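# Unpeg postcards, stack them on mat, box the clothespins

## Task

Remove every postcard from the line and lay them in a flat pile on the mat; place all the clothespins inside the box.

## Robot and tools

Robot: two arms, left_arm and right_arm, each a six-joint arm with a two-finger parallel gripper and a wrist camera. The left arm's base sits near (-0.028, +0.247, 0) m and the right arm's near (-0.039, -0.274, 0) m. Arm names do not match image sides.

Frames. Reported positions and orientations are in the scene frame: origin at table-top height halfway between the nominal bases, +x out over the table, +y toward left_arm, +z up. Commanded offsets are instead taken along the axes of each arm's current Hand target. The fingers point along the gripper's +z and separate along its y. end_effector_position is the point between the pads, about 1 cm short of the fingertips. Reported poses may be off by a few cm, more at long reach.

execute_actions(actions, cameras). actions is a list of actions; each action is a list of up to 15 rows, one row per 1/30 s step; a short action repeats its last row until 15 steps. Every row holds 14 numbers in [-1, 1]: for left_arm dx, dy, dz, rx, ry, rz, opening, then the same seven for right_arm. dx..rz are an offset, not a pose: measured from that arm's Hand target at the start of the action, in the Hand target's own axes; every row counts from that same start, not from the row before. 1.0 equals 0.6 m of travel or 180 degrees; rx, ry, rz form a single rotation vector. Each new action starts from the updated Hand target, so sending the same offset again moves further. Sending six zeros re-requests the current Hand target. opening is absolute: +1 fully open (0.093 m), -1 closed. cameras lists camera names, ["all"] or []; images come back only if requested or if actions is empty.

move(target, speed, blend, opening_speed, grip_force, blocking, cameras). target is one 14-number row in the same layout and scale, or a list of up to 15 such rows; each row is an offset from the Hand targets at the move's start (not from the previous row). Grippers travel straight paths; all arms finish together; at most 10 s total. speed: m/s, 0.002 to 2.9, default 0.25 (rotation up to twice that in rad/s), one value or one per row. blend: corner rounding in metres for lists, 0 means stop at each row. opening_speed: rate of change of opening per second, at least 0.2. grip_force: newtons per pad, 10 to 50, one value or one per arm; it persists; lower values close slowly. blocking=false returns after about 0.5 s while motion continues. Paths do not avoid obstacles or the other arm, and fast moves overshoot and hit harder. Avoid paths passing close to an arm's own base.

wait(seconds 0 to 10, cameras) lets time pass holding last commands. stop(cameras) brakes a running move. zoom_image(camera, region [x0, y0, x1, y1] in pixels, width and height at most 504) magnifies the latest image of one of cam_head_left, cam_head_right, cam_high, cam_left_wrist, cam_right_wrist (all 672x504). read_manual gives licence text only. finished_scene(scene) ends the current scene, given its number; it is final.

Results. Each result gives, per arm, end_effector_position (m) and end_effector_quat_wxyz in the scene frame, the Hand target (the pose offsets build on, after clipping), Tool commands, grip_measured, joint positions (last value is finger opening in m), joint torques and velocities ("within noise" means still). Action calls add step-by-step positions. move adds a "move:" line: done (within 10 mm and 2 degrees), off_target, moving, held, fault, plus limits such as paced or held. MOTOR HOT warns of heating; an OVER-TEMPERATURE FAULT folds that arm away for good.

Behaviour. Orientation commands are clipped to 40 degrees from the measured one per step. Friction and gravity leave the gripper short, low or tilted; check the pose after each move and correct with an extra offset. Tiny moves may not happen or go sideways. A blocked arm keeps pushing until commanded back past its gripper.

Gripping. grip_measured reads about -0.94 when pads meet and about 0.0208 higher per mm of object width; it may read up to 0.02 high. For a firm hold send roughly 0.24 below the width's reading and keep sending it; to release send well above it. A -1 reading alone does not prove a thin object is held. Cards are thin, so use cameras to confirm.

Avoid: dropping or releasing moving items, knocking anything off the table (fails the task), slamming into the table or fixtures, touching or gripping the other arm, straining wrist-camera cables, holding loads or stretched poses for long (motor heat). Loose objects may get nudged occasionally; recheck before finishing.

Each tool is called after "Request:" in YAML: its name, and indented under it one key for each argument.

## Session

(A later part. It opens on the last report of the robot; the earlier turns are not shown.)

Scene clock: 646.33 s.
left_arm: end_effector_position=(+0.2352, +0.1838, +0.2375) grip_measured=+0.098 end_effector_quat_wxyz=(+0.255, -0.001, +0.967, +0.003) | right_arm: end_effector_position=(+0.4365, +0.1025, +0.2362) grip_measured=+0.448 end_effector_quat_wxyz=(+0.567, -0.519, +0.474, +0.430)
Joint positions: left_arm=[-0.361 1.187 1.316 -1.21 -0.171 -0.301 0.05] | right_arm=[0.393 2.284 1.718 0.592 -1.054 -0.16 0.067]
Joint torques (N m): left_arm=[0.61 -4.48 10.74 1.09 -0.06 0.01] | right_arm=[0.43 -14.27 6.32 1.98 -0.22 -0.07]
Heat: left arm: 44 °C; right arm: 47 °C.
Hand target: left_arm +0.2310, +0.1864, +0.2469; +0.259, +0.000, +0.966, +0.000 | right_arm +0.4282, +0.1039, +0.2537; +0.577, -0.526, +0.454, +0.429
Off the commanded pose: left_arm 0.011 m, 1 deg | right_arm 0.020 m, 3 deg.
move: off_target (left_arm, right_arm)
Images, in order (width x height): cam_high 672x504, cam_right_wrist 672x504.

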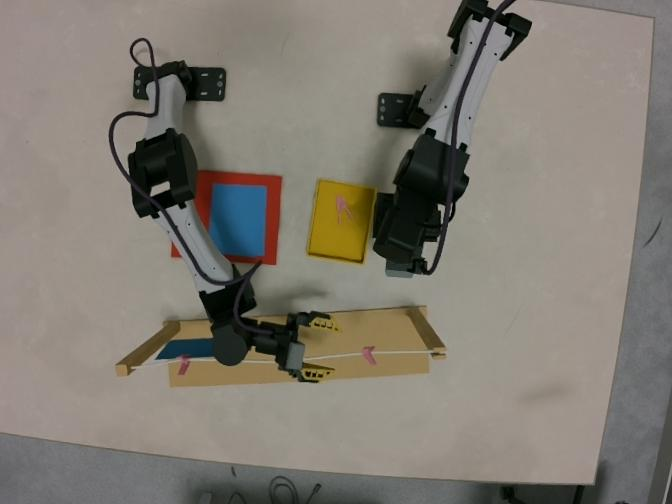

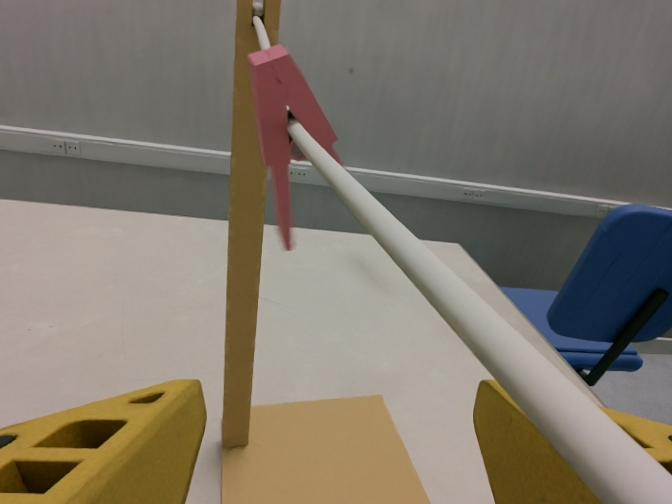

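Request:
move:
  target: [0,0,0,0,0,0,0.1,-0.018,0.05,0.02,0,0,-0.12,0.45]
  speed: 0.1
  cameras: ["cam_high","cam_right_wrist"]

Scene clock: 651.97 s.
left_arm: end_effector_position=(+0.2352, +0.1838, +0.2375) grip_measured=+0.098 end_effector_quat_wxyz=(+0.255, -0.001, +0.967, +0.003) | right_arm: end_effector_position=(+0.4048, +0.1193, +0.2288) grip_measured=+0.448 end_effector_quat_wxyz=(+0.627, -0.600, +0.373, +0.329)
Joint positions: left_arm=[-0.361 1.187 1.316 -1.21 -0.171 -0.301 0.05] | right_arm=[0.449 2.22 1.592 0.631 -1.018 -0.53 0.067]
Joint torques (N m): left_arm=[0.47 -4.25 10.65 1.1 -0.05 0.02] | right_arm=[0.29 -15.6 6.2 1.95 -0.06 -0.11]
Heat: left arm: 44 °C; right arm: 49 °C.
Hand target: left_arm +0.2310, +0.1864, +0.2469; +0.259, +0.000, +0.966, +0.000 | right_arm +0.3976, +0.1180, +0.2583; +0.648, -0.602, +0.347, +0.313
Off the commanded pose: left_arm 0.011 m, 1 deg | right_arm 0.030 m, 4 deg.
move: off_target (left_arm, right_arm)
Images, in order (width x height): cam_high 672x504, cam_right_wrist 672x504.

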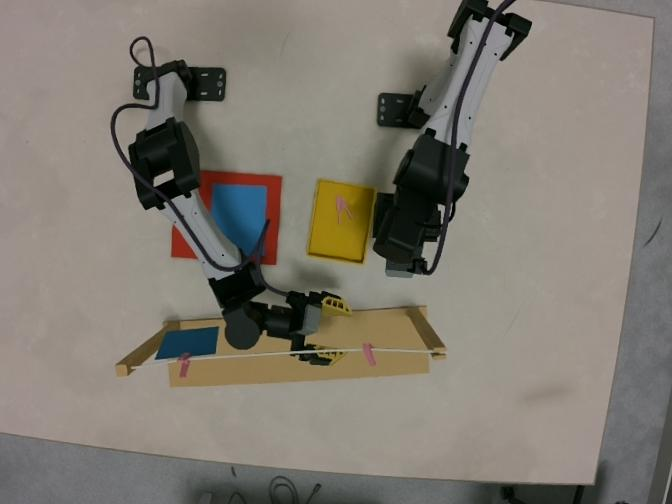

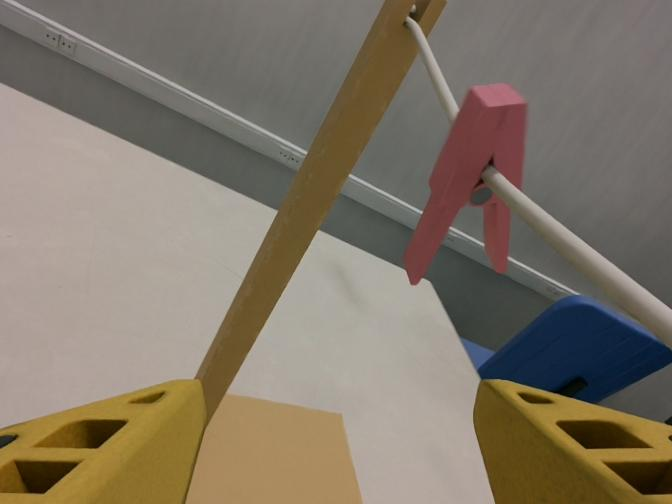

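Request:
move:
  target: [0,0,0,0,0,0,0.1,-0.025,-0.06,0.0,0,0,0.0,0.45]
  speed: 0.1
  cameras: ["cam_head_left","cam_right_wrist"]

Scene clock: 655.73 s.
left_arm: end_effector_position=(+0.2352, +0.1838, +0.2375) grip_measured=+0.098 end_effector_quat_wxyz=(+0.255, -0.001, +0.967, +0.003) | right_arm: end_effector_position=(+0.4213, +0.1181, +0.2708) grip_measured=+0.448 end_effector_quat_wxyz=(+0.637, -0.598, +0.368, +0.319)
Joint positions: left_arm=[-0.361 1.187 1.316 -1.21 -0.171 -0.301 0.05] | right_arm=[0.434 2.22 1.749 0.5 -1.018 -0.53 0.067]
Joint torques (N m): left_arm=[0.58 -4.16 10.62 1.12 -0.04 0.01] | right_arm=[-0.46 -13.2 9.16 1.78 -0.3 -0.11]
Heat: left arm: 44 °C; right arm: 50 °C.
Hand target: left_arm +0.2310, +0.1864, +0.2469; +0.259, +0.000, +0.966, +0.000 | right_arm +0.4187, +0.1154, +0.2911; +0.648, -0.602, +0.347, +0.313
Off the commanded pose: left_arm 0.011 m, 1 deg | right_arm 0.020 m, 3 deg.
move: off_target (left_arm, right_arm)
Images, in order (width x height): cam_head_left 672x504, cam_right_wrist 672x504.

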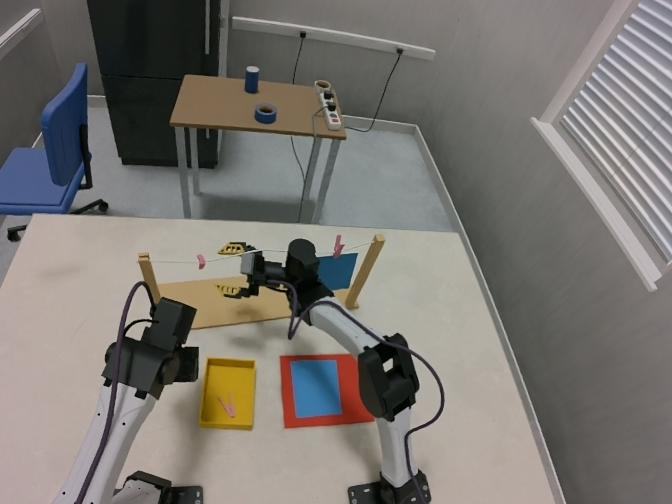

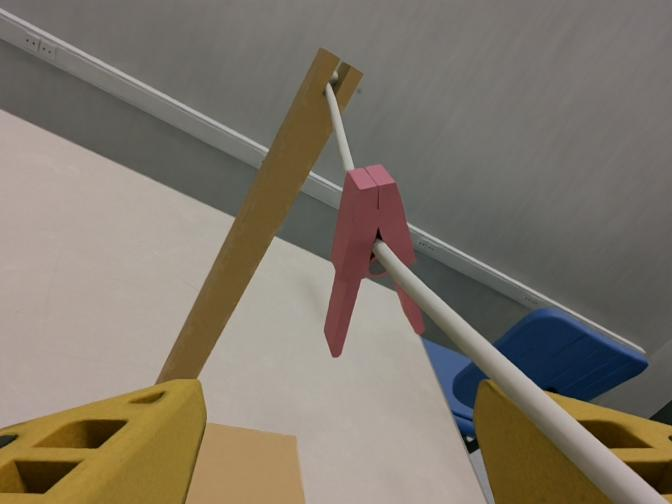

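Request:
move:
  target: [0,0,0,0,0,0,0.1,0.012,-0.012,0.09,0,0,0.0,0.45]
  speed: 0.1
  cameras: ["cam_head_left","cam_right_wrist"]

Scene clock: 660.83 s.
left_arm: end_effector_position=(+0.2352, +0.1838, +0.2375) grip_measured=+0.098 end_effector_quat_wxyz=(+0.255, -0.001, +0.967, +0.003) | right_arm: end_effector_position=(+0.4291, +0.1673, +0.2865) grip_measured=+0.448 end_effector_quat_wxyz=(+0.641, -0.601, +0.353, +0.321)
Joint positions: left_arm=[-0.361 1.187 1.316 -1.21 -0.171 -0.301 0.05] | right_arm=[0.507 2.36 2.036 0.372 -0.965 -0.536 0.067]
Joint torques (N m): left_arm=[0.61 -4.16 10.84 1.11 -0.06 0.02] | right_arm=[-0.13 -11.77 9.62 1.71 -0.02 -0.14]
Heat: left arm: 44 °C; right arm: 51 °C.
Hand target: left_arm +0.2310, +0.1864, +0.2469; +0.259, +0.000, +0.966, +0.000 | right_arm +0.4326, +0.1685, +0.2910; +0.648, -0.602, +0.347, +0.313
Off the commanded pose: left_arm 0.011 m, 1 deg | right_arm 0.006 m, 1 deg.
move: off_target (left_arm)
Images, in order (width x height): cam_head_left 672x504, cam_right_wrist 672x504.

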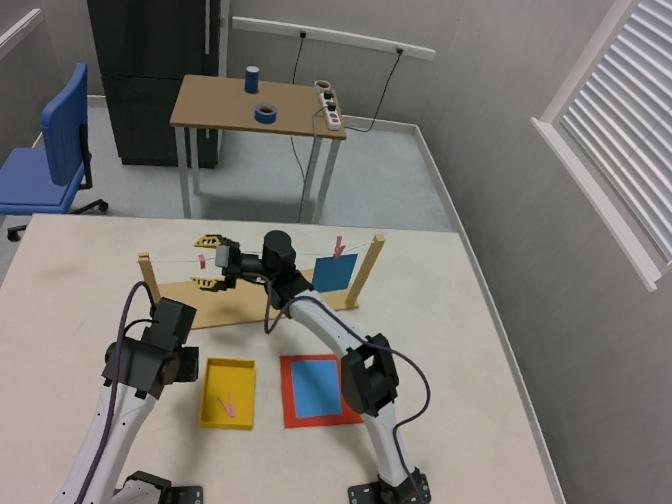

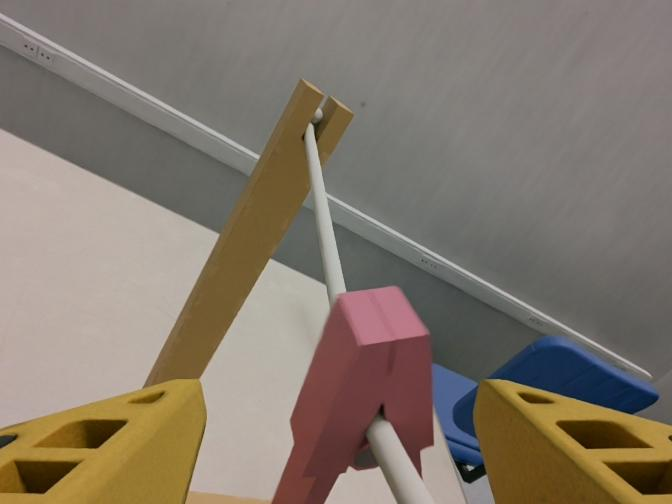

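Request:
move:
  target: [0,0,0,0,0,0,0.1,0.02,0.005,0.0,0,0,-0.03,0.45]
  speed: 0.05
  cameras: ["cam_right_wrist"]

Scene clock: 664.10 s.
left_arm: end_effector_position=(+0.2352, +0.1838, +0.2375) grip_measured=+0.098 end_effector_quat_wxyz=(+0.255, -0.001, +0.967, +0.003) | right_arm: end_effector_position=(+0.4321, +0.1691, +0.2744) grip_measured=+0.448 end_effector_quat_wxyz=(+0.650, -0.618, +0.331, +0.293)
Joint positions: left_arm=[-0.361 1.187 1.316 -1.21 -0.171 -0.301 0.05] | right_arm=[0.507 2.38 2.036 0.374 -0.964 -0.631 0.067]
Joint torques (N m): left_arm=[0.54 -4.21 10.7 1.12 -0.05 0] | right_arm=[-0.43 -11.66 9.21 1.99 -0.07 -0.16]
Heat: left arm: 44 °C; right arm: 51 °C.
Hand target: left_arm +0.2310, +0.1864, +0.2469; +0.259, +0.000, +0.966, +0.000 | right_arm +0.4370, +0.1686, +0.2792; +0.662, -0.617, +0.318, +0.283
Off the commanded pose: left_arm 0.011 m, 1 deg | right_arm 0.007 m, 2 deg.
move: off_target (left_arm)
Images, in order (width x height): cam_right_wrist 672x504.

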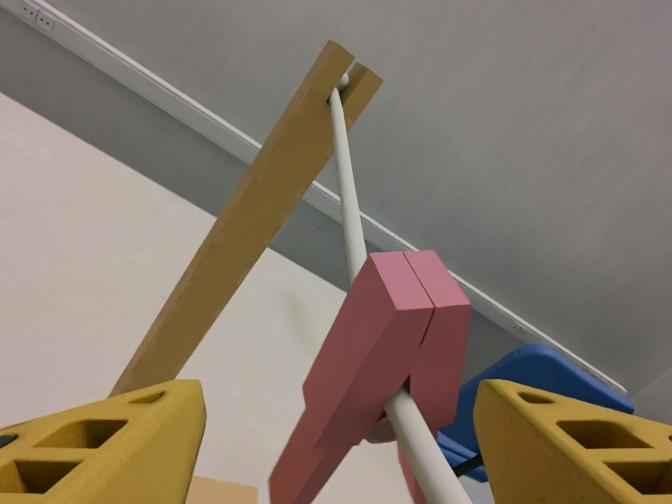

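Request:
move:
  target:
    - [0,0,0,0,0,0,0.1,0.024,-0.005,0.0,0,0,0.02,0.45]
    - [0,0,0,0,0,0,0.1,0.024,-0.005,0.0,0,0,0.02,-0.3]
  speed: 0.05
  opening_speed: 0.4
  cameras: ["cam_right_wrist"]

Scene clock: 671.33 s.
left_arm: end_effector_position=(+0.2352, +0.1838, +0.2375) grip_measured=+0.098 end_effector_quat_wxyz=(+0.255, -0.001, +0.967, +0.003) | right_arm: end_effector_position=(+0.4450, +0.1691, +0.2650) grip_measured=-0.295 end_effector_quat_wxyz=(+0.645, -0.608, +0.348, +0.305)
Joint positions: left_arm=[-0.361 1.187 1.316 -1.21 -0.171 -0.301 0.05] | right_arm=[0.496 2.435 2.093 0.377 -0.964 -0.581 0.031]
Joint torques (N m): left_arm=[0.53 -4.15 10.7 1.09 -0.03 -0.01] | right_arm=[-0.51 -11.9 9.62 1.92 -0.19 0.01]
Heat: left arm: 44 °C; right arm: 53 °C.
Hand target: left_arm +0.2310, +0.1864, +0.2469; +0.259, +0.000, +0.966, +0.000 | right_arm +0.4484, +0.1681, +0.2700; +0.652, -0.607, +0.338, +0.303
Off the commanded pose: left_arm 0.011 m, 1 deg | right_arm 0.006 m, 1 deg.
move: off_target (left_arm)
Images, in order (width x height): cam_right_wrist 672x504.

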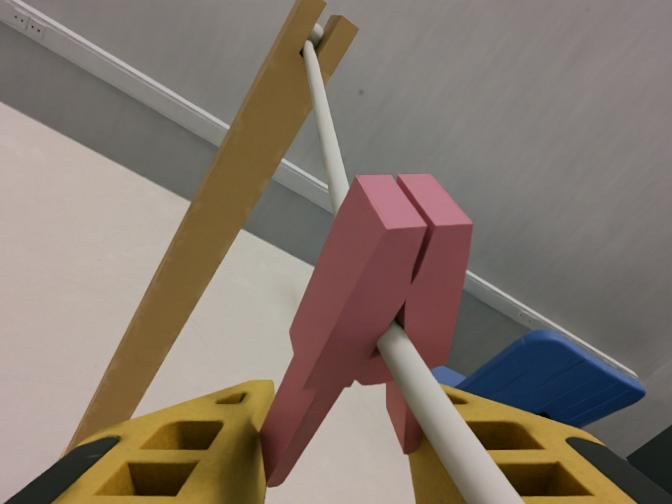

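Request:
move:
  target:
    - [0,0,0,0,0,0,0.1,-0.014,0,0.008,0,0,0,-0.3]
    - [0,0,0,0,0,0,0.1,-0.014,0,0.008,0,0,0.0,-0.9]
  speed: 0.05
  opening_speed: 0.3
  cameras: ["cam_right_wrist","cam_high"]

Scene clock: 680.10 s.
left_arm: end_effector_position=(+0.2352, +0.1838, +0.2375) grip_measured=+0.098 end_effector_quat_wxyz=(+0.255, -0.001, +0.967, +0.003) | right_arm: end_effector_position=(+0.4451, +0.1691, +0.2675) grip_measured=-0.697 end_effector_quat_wxyz=(+0.647, -0.607, +0.346, +0.305)
Joint positions: left_arm=[-0.361 1.187 1.316 -1.21 -0.171 -0.301 0.05] | right_arm=[0.496 2.435 2.1 0.374 -0.964 -0.581 0.012]
Joint torques (N m): left_arm=[0.61 -4.33 10.58 1.09 -0.01 -0.02] | right_arm=[0.43 -12.82 9.62 1.78 -0.07 0.01]
Heat: left arm: 45 °C; right arm: 53 °C.
Hand target: left_arm +0.2310, +0.1864, +0.2469; +0.259, +0.000, +0.966, +0.000 | right_arm +0.4438, +0.1730, +0.2771; +0.652, -0.607, +0.338, +0.303
Off the commanded pose: left_arm 0.011 m, 1 deg | right_arm 0.010 m, 1 deg.
move: off_target (left_arm)
Images, in order (width x height): cam_high 672x504, cam_right_wrist 672x504.

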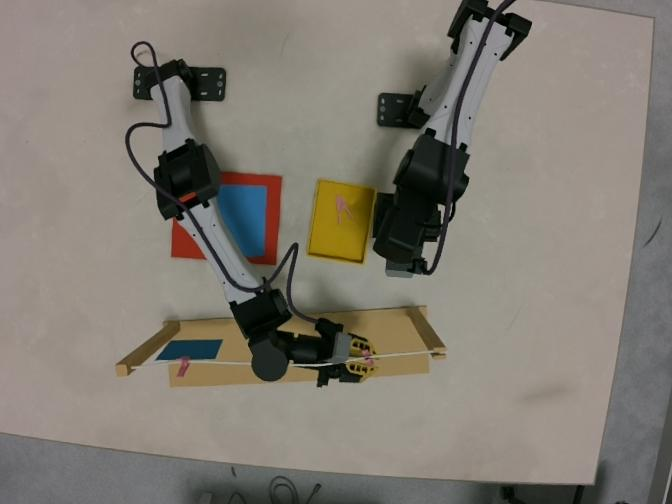

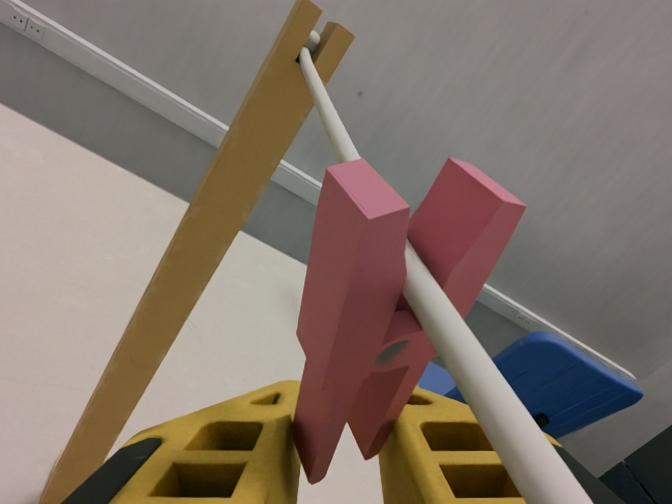

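Request:
move:
  target:
    - [0,0,0,0,0,0,0.1,0.03,0,0.0,0.0,0,0,-0.9]
    - [0,0,0,0,0,0,0.1,0.03,0,0.0,0.17,0,0,-0.9]
    - [0,0,0,0,0,0,0.1,0.15,0,0.0,0.17,0,0.0,-0.9]
  speed: 0.1
  cameras: ["cam_right_wrist","cam_high","cam_head_left"]

Scene clock: 690.93 s.
left_arm: end_effector_position=(+0.2352, +0.1838, +0.2375) grip_measured=+0.098 end_effector_quat_wxyz=(+0.255, -0.001, +0.967, +0.003) | right_arm: end_effector_position=(+0.4980, +0.1708, +0.1962) grip_measured=-0.705 end_effector_quat_wxyz=(+0.783, -0.413, +0.422, +0.196)
Joint positions: left_arm=[-0.361 1.187 1.316 -1.21 -0.171 -0.301 0.05] | right_arm=[0.564 2.659 1.944 1.05 -0.404 -0.394 0.011]
Joint torques (N m): left_arm=[0.4 -4.23 10.77 1.09 0 -0.01] | right_arm=[-0.31 -12.86 8.96 2.03 -0.25 0.04]
Heat: left arm: 45 °C; right arm: 55 °C.
Hand target: left_arm +0.2310, +0.1864, +0.2469; +0.259, +0.000, +0.966, +0.000 | right_arm +0.4967, +0.1717, +0.2044; +0.790, -0.413, +0.405, +0.203
Off the commanded pose: left_arm 0.011 m, 1 deg | right_arm 0.008 m, 2 deg.
move: off_target (left_arm)
Images, in order (width x height): cam_head_left 672x504, cam_high 672x504, cam_right_wrist 672x504.

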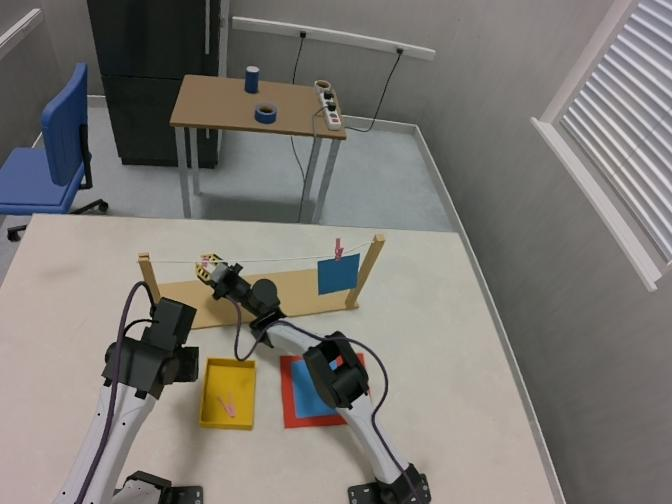

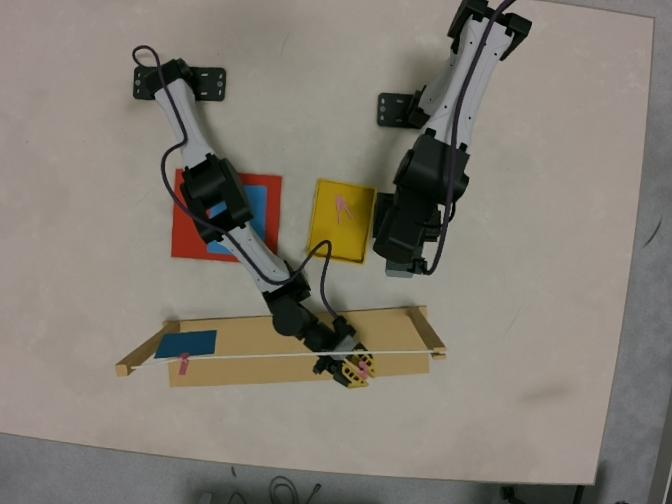

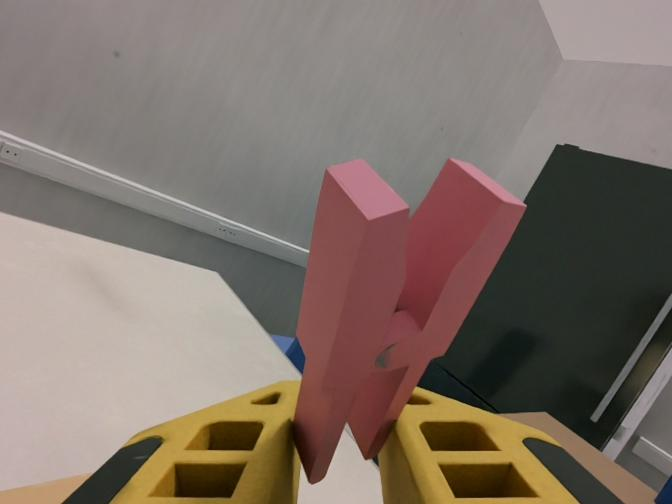

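Request:
move:
  target:
    - [0,0,0,0,0,0,0.1,0.042,0.083,-0.058,0.0,0,0,-0.9]
    - [0,0,0,0,0,0,0.1,-0.147,0.233,-0.335,0,0,0,-0.9]
  speed: 0.15
  blend: 0.02
  cameras: ["cam_right_wrist","cam_high","cam_head_left"]

Scene clock: 698.23 s.
left_arm: end_effector_position=(+0.2352, +0.1838, +0.2375) grip_measured=+0.098 end_effector_quat_wxyz=(+0.255, -0.001, +0.967, +0.003) | right_arm: end_effector_position=(+0.2605, +0.0905, +0.1068) grip_measured=-0.705 end_effector_quat_wxyz=(+0.686, -0.495, +0.496, +0.193)
Joint positions: left_arm=[-0.361 1.187 1.316 -1.21 -0.171 -0.301 0.05] | right_arm=[0.754 2.098 0.613 1.503 -0.273 -0.505 0.011]
Joint torques (N m): left_arm=[0.4 -4.19 10.77 1.11 -0.05 0.02] | right_arm=[0.31 -10.78 3.3 2.86 -0.04 -0.05]
Heat: left arm: 45 °C; right arm: 56 °C.
Hand target: left_arm +0.2310, +0.1864, +0.2469; +0.259, +0.000, +0.966, +0.000 | right_arm +0.2581, +0.0891, +0.1412; +0.790, -0.413, +0.406, +0.203
Off the commanded pose: left_arm 0.011 m, 1 deg | right_arm 0.035 m, 18 deg.
joint sent to its limit (right arm) — joint 4 (wrist pitch), upper limit. The joint targets are off in orientation, not in position.
move: off_target (left_arm, right_arm)
Images, in order (width x height): cam_head_left 672x504, cam_high 672x504, cam_right_wrist 672x504.

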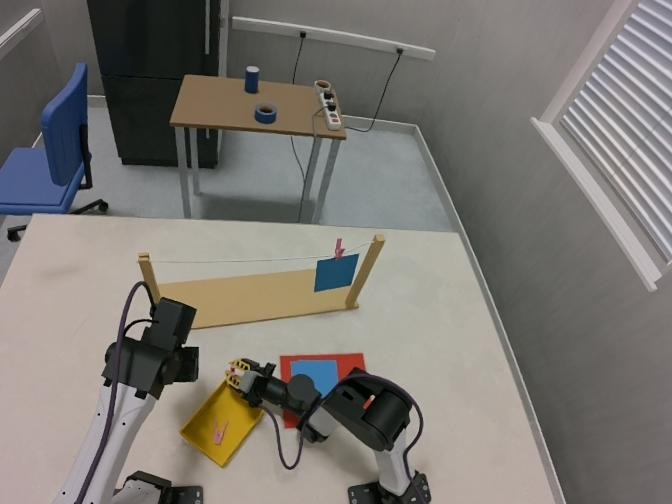

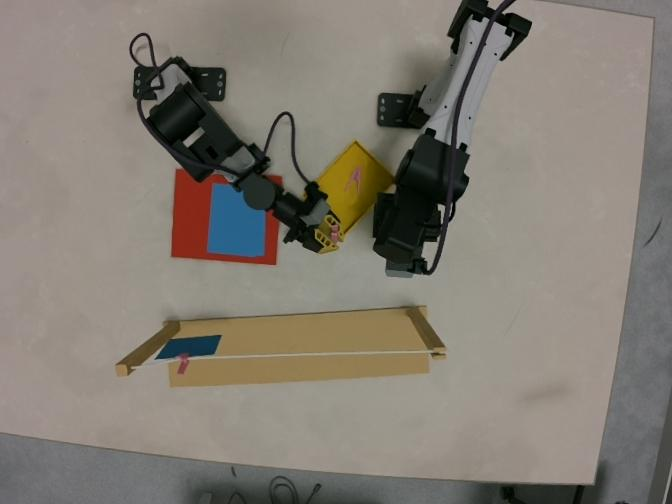

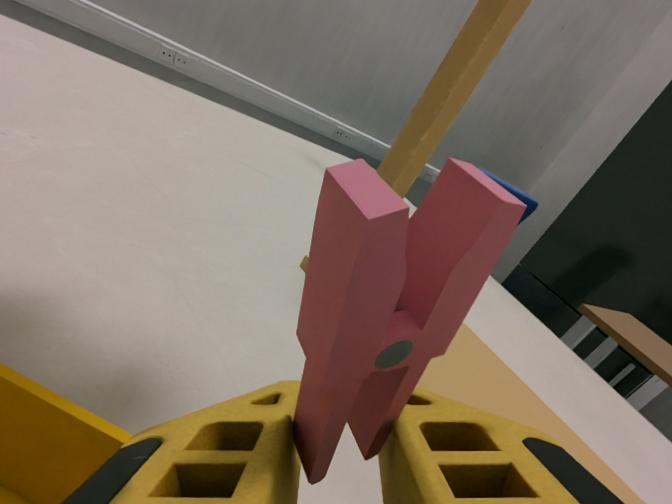

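Request:
move:
  target:
    - [-0.083,0.1,-0.145,0,0,0,0.1,-0.108,-0.065,0,0,0,0,-0.9]
    - [-0.083,0.15,-0.145,0,0,0,0.1,-0.113,0.06,-0.06,-0.105,0.375,0.151,-0.9]
  speed: 0.2
  blend: 0.02
  cameras: ["cam_right_wrist","cam_high","cam_head_left"]

Scene clock: 709.13 s.
left_arm: end_effector_position=(+0.2373, +0.2767, +0.3493) grip_measured=+0.098 end_effector_quat_wxyz=(+0.301, -0.002, +0.953, +0.008) | right_arm: end_effector_position=(+0.1781, +0.0722, +0.1578) grip_measured=-0.705 end_effector_quat_wxyz=(+0.291, -0.471, +0.818, +0.157)
Joint positions: left_arm=[0.139 1.307 1.858 -1.514 0.074 0.13 0.05] | right_arm=[0.975 1.522 1.162 -0.537 -0.006 -0.035 0.011]
Joint torques (N m): left_arm=[0.53 -1.95 8.9 1.07 0.19 0] | right_arm=[0.36 -5.72 9.51 1.63 -0.27 0.02]
Heat: left arm: 46 °C; right arm: 55 °C.
Hand target: left_arm +0.2306, +0.2764, +0.3471; +0.259, +0.000, +0.966, +0.000 | right_arm +0.1777, +0.0813, +0.1666; +0.295, -0.470, +0.814, +0.171
Off the commanded pose: left_arm 0.007 m, 5 deg | right_arm 0.013 m, 2 deg.
joint sent to its limit (left arm) — joint 4 (wrist pitch), lower limit. The joint targets are off in orientation, not in position.
move: off_target (left_arm, right_arm)
Images, in order (width x height): cam_head_left 672x504, cam_high 672x504, cam_right_wrist 672x504.

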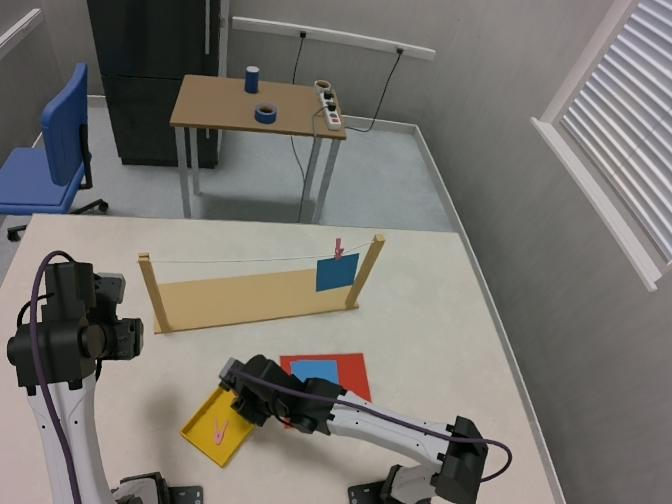

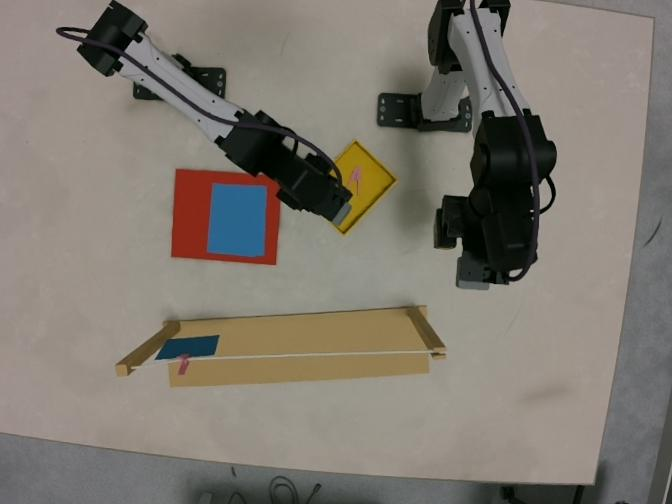

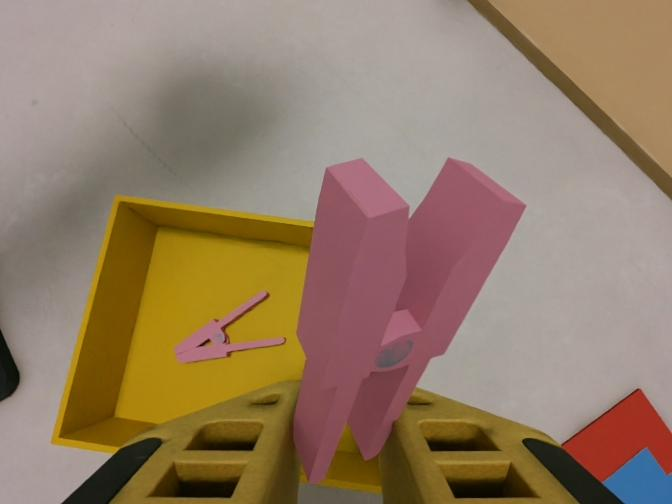

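Request:
move:
  target:
    - [0,0,0,0,0,0,0.1,-0.01,0.06,0.02,0,0,0,-0.9]
    - [0,0,0,0,0,0,0.1,0.067,0.06,0.16,0,0,0,-0.9]
    - [0,0,0,0,0,0,0.1,0.067,0.06,0.16,0,0,0,0]
    - [0,0,0,0,0,0,0.1,-0.04,0.06,0.03,0,0,0,0]
  speed: 0.13
  opening_speed: 0.6
  cameras: ["cam_right_wrist","cam_high","cam_head_left"]

Scene clock: 718.30 s.
left_arm: end_effector_position=(+0.2373, +0.2767, +0.3493) grip_measured=+0.098 end_effector_quat_wxyz=(+0.301, -0.002, +0.953, +0.008) | right_arm: end_effector_position=(+0.1566, +0.1227, +0.1462) grip_measured=-0.002 end_effector_quat_wxyz=(+0.272, -0.480, +0.818, +0.162)
Joint positions: left_arm=[0.139 1.307 1.858 -1.514 0.074 0.13 0.05] | right_arm=[1.093 1.675 1.292 -0.545 0.034 0.052 0.045]
Joint torques (N m): left_arm=[0.79 -2.07 8.92 1.12 0.17 -0.03] | right_arm=[-0.24 -9.91 8.95 1.56 0.09 -0.01]
Heat: left arm: 46 °C; right arm: 53 °C.
Hand target: left_arm +0.2306, +0.2765, +0.3471; +0.259, +0.000, +0.966, +0.000 | right_arm +0.1613, +0.1253, +0.1682; +0.295, -0.471, +0.814, +0.171
Off the commanded pose: left_arm 0.007 m, 5 deg | right_arm 0.023 m, 3 deg.
joint sent to its limit (left arm) — joint 4 (wrist pitch), lower limit. The joint targets are off in orientation, not in position.
move: off_target (left_arm, right_arm)
Images, in order (width x height): cam_head_left 672x504, cam_high 672x504, cam_right_wrist 672x504.

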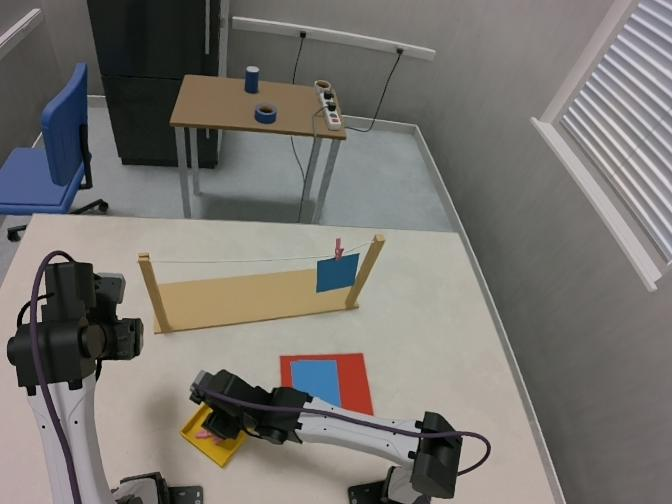

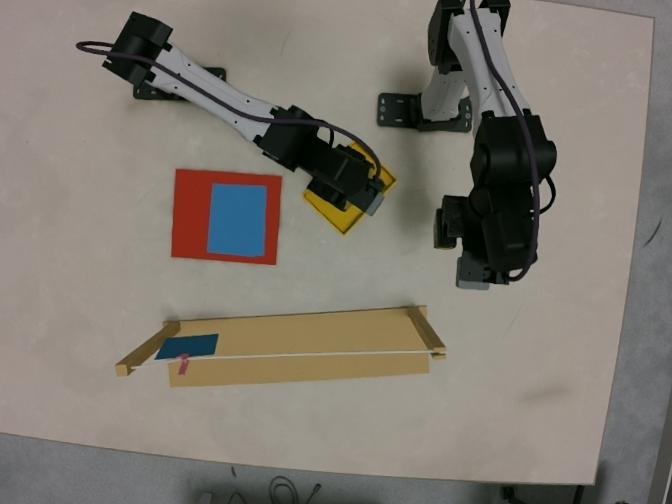

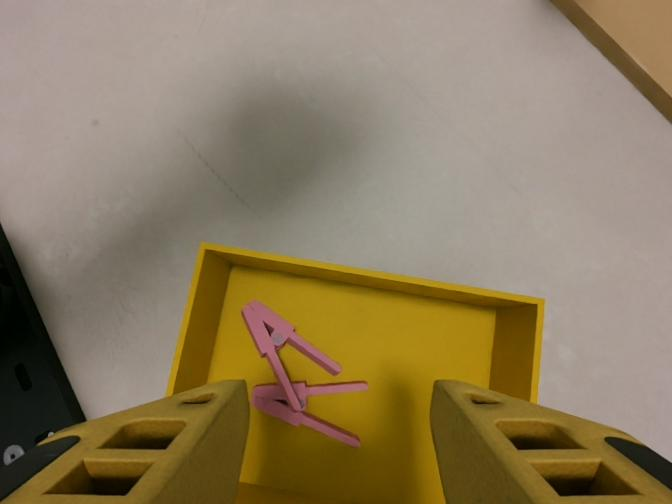

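Request:
move:
  target:
    - [0,0,0,0,0,0,0.1,0.22,-0.208,-0.295,0,0,0,0]
    - [-0.094,-0.477,0.328,0.252,-0.311,0.145,-0.3,0.22,-0.208,-0.295,0,0,0,0]
  blend: 0.02
  cameras: ["all"]

Scene clock: 731.80 s.
left_arm: end_effector_position=(+0.3772, -0.0049, +0.2031) grip_measured=-0.298 end_effector_quat_wxyz=(+0.637, +0.296, +0.648, -0.294) | right_arm: end_effector_position=(+0.1603, -0.1263, +0.2097) grip_measured=-0.002 end_effector_quat_wxyz=(+0.285, -0.467, +0.821, +0.164)
Joint positions: left_arm=[-0.417 1.716 0.748 0.951 0.464 0.005 0.031] | right_arm=[0.34 0.993 1.033 -1.053 -0.395 -0.549 0.045]
Joint torques (N m): left_arm=[-0.84 -5.79 8.72 2.46 0.07 -0.2] | right_arm=[-0.44 -1.47 8.87 1.37 -0.58 -0.15]
Heat: left arm: 46 °C; right arm: 53 °C.
Hand target: left_arm +0.3777, -0.0099, +0.2049; +0.641, +0.299, +0.641, -0.300 | right_arm +0.1624, -0.1232, +0.2193; +0.295, -0.471, +0.814, +0.171
Off the commanded pose: left_arm 0.005 m, 1 deg | right_arm 0.010 m, 2 deg.
move: done

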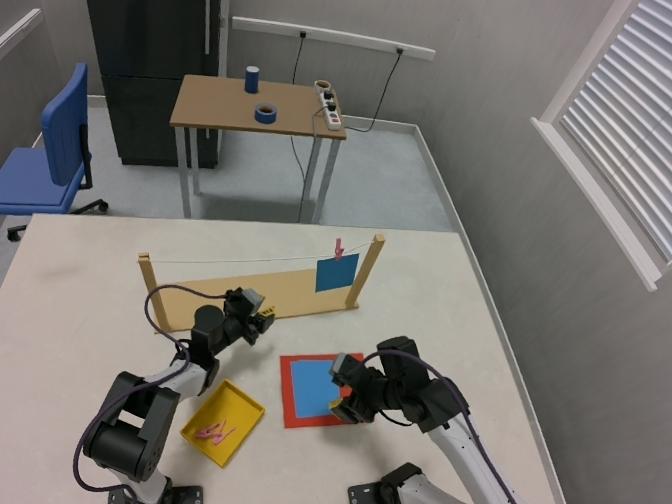

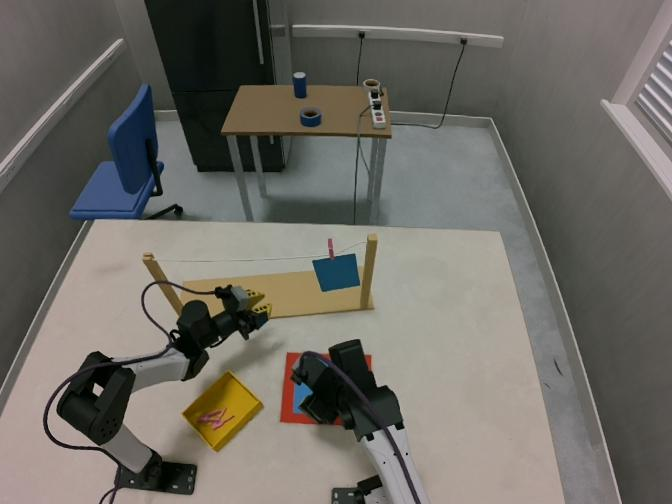

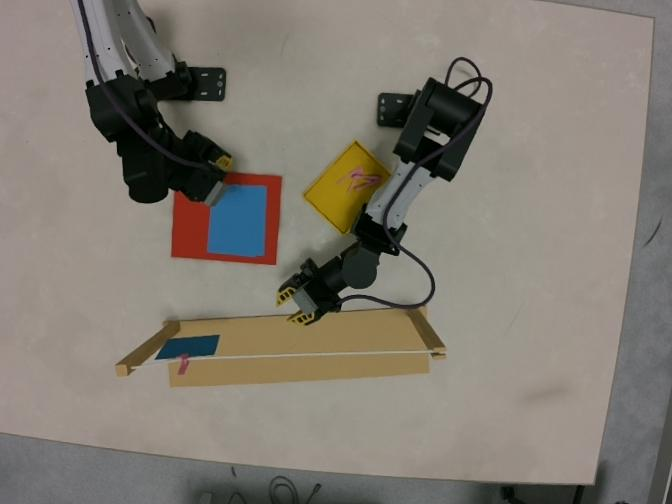

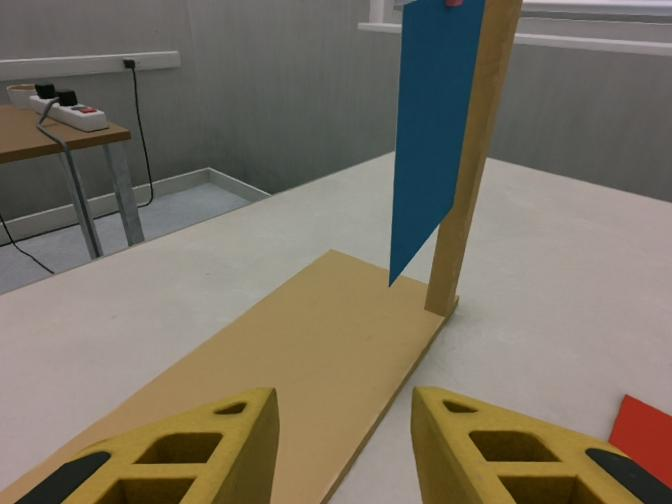

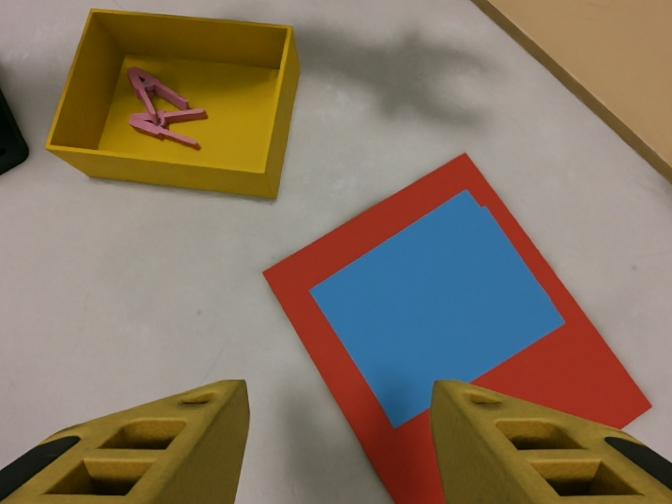

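Request:
move:
  target:
    - [0,-0.042,0.13,0,0,0,-0.3,0,0,0,0,0,0,0]
    - [0,-0.042,0.245,0,0,0,-0.3,0,0,0,0,0,0,0]
    - [0,-0.042,0.245,0,0,0,-1,0,0,0,0,0,0,0]
  speed: 0.12
  opening_speed: 0.4
  cameras: ["cam_left_wrist","cam_high"]

Scene clock: 739.47 s.
left_arm: end_effector_position=(+0.4489, -0.1341, +0.2098) grip_measured=-0.979 end_effector_quat_wxyz=(+0.643, +0.302, +0.637, -0.300) | right_arm: end_effector_position=(+0.1603, -0.1263, +0.2097) grip_measured=-0.002 end_effector_quat_wxyz=(+0.285, -0.467, +0.821, +0.164)
Joint positions: left_arm=[-0.616 2.117 1.332 0.792 0.283 0.004 0] | right_arm=[0.34 0.993 1.033 -1.053 -0.395 -0.549 0.045]
Joint torques (N m): left_arm=[-0.87 -9.26 10.82 2.19 -0.13 -0.18] | right_arm=[-0.46 -1.48 8.87 1.37 -0.58 -0.15]
Heat: left arm: 46 °C; right arm: 50 °C.
Hand target: left_arm +0.4526, -0.1389, +0.2052; +0.641, +0.299, +0.640, -0.300 | right_arm +0.1624, -0.1232, +0.2193; +0.295, -0.471, +0.814, +0.171
Off the commanded pose: left_arm 0.008 m, 1 deg | right_arm 0.010 m, 2 deg.
move: done
Images, in order (width x height): cam_high 672x504, cam_left_wrist 672x504.

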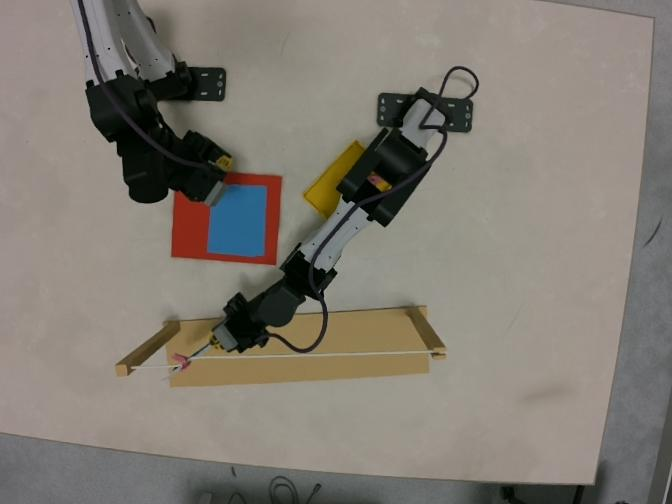

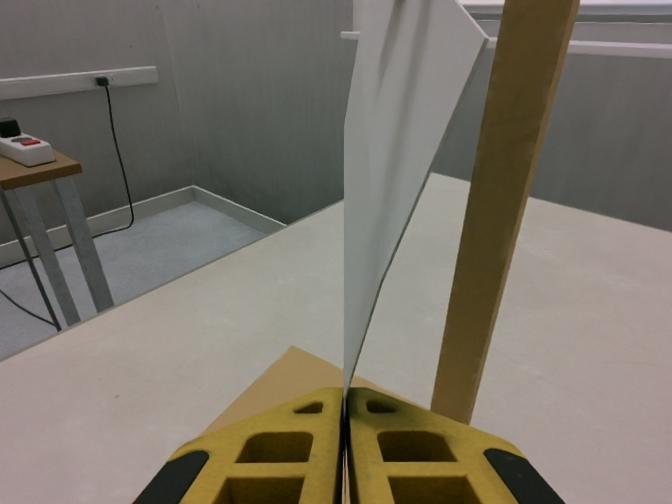

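Request:
move:
  target:
    - [0,-0.03,-0.11,0.2,0,0,-1,0,0,0,0,0,0,0]
    - [0.03,-0.08,-0.2,0.2,0,0,-1,0,0,0,0,0,0,0]
  speed: 0.1
  cameras: ["all"]

Scene clock: 748.03 s.
left_arm: end_effector_position=(+0.3432, -0.0801, +0.1730) grip_measured=-0.980 end_effector_quat_wxyz=(+0.503, +0.478, +0.530, -0.487) | right_arm: end_effector_position=(+0.1603, -0.1263, +0.2097) grip_measured=-0.002 end_effector_quat_wxyz=(+0.285, -0.467, +0.821, +0.164)
Joint positions: left_arm=[-0.435 2.021 1.031 0.947 1.086 0.001 0] | right_arm=[0.34 0.993 1.033 -1.053 -0.395 -0.549 0.045]
Joint torques (N m): left_arm=[-0.12 -12.3 5.87 2.09 0.06 -0.13] | right_arm=[-0.44 -1.47 8.87 1.37 -0.58 -0.15]
Heat: left arm: 46 °C; right arm: 48 °C.
Hand target: left_arm +0.3388, -0.0776, +0.1870; +0.517, +0.482, +0.516, -0.483 | right_arm +0.1624, -0.1232, +0.2193; +0.295, -0.471, +0.814, +0.171
Off the commanded pose: left_arm 0.015 m, 2 deg | right_arm 0.010 m, 2 deg.
move: off_target (left_arm)

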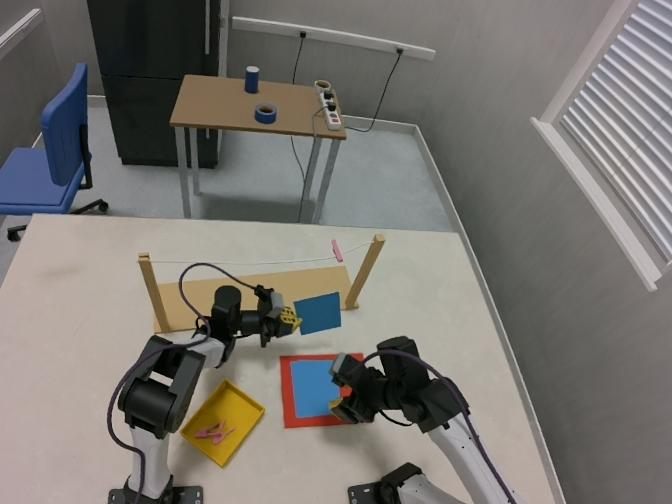

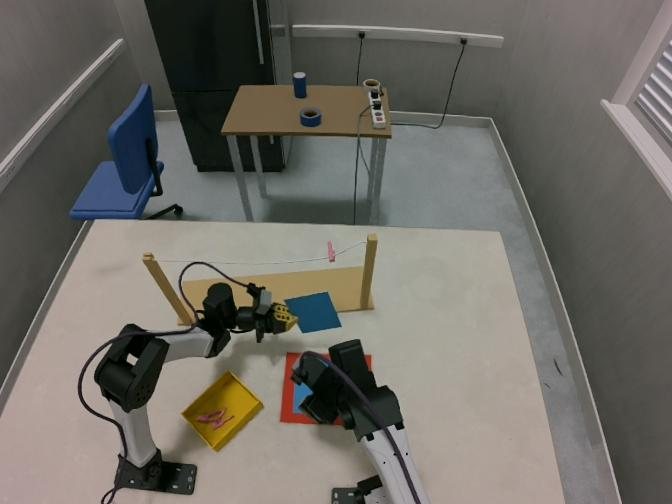

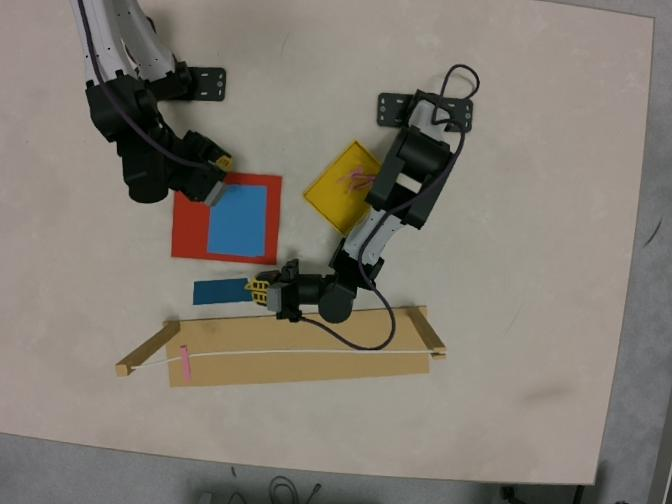

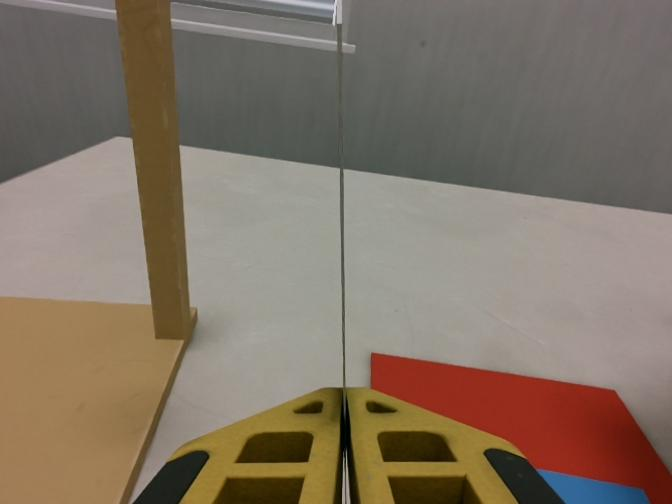

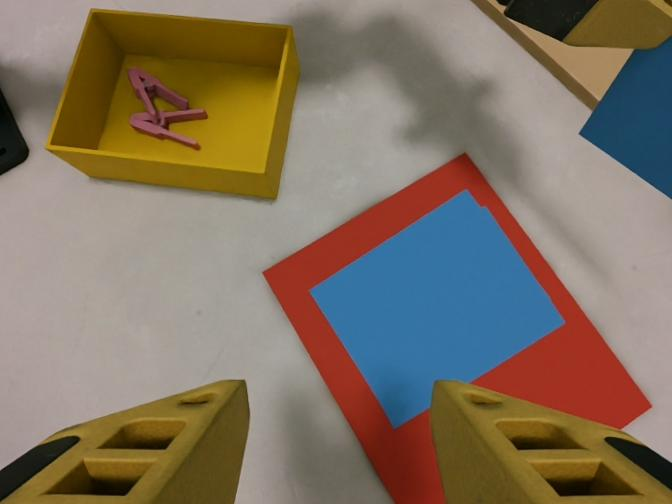

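Request:
move:
  target: [0.145,-0.167,-0.013,-0.071,0.188,-0.464,-1,0.115,-0.125,-0.2,0,0,0,0]
  speed: 0.2
  cameras: ["cam_high","cam_left_wrist","cam_head_left"]

Scene clock: 761.47 s.
left_arm: end_effector_position=(+0.2390, -0.0723, +0.0997) grip_measured=-0.980 end_effector_quat_wxyz=(-0.029, +0.079, +0.863, -0.499) | right_arm: end_effector_position=(+0.1639, -0.2735, +0.2571) grip_measured=-0.002 end_effector_quat_wxyz=(+0.324, -0.435, +0.836, +0.090)
Joint positions: left_arm=[-0.564 1.792 1.032 -0.223 0.925 -0.661 0] | right_arm=[-0.555 1.102 1.315 -1.549 -0.65 -1.403 0.045]
Joint torques (N m): left_arm=[-1.01 -6.48 10.39 1.17 0.55 -0.17] | right_arm=[-0.55 -2.8 7.62 0.71 -0.7 -0.16]
Heat: left arm: 45 °C; right arm: 47 °C.
Hand target: left_arm +0.2383, -0.0766, +0.1001; -0.043, +0.077, +0.863, -0.497 | right_arm +0.1627, -0.2732, +0.2670; +0.295, -0.471, +0.814, +0.171
Off the commanded pose: left_arm 0.004 m, 2 deg | right_arm 0.010 m, 11 deg.
joint sent to its limit (right arm) — joint 4 (wrist pitch), lower limit. The joint targets are off in orientation, not in position.
move: off_target (right_arm)
Images, in order (width x height): cam_head_left 672x504, cam_high 672x504, cam_left_wrist 672x504.

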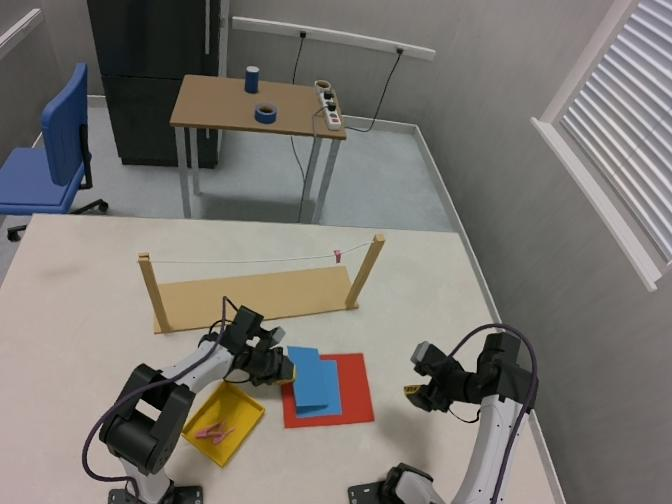

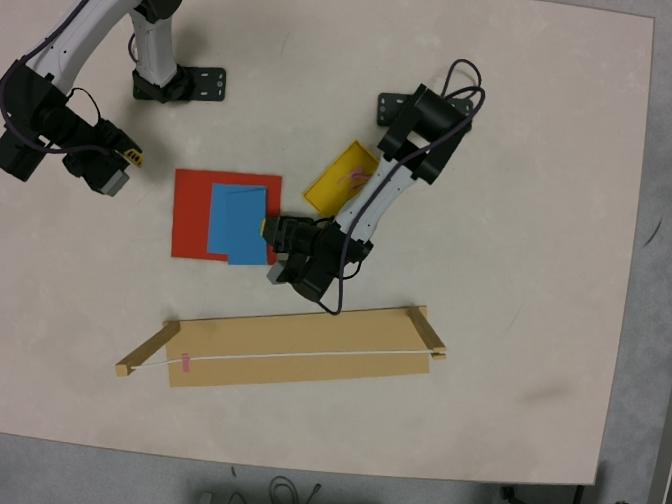

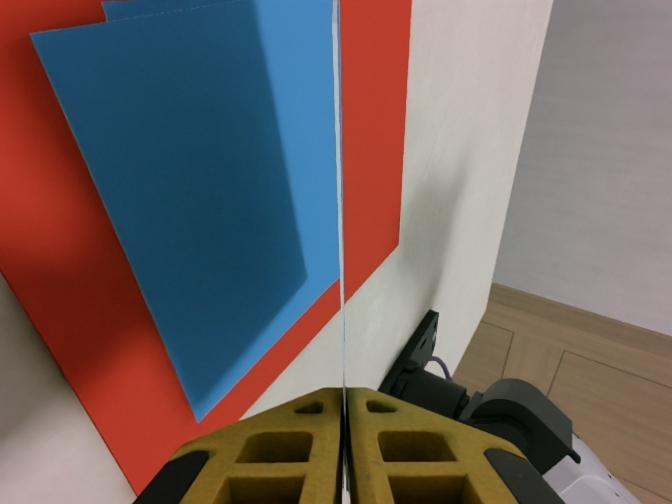

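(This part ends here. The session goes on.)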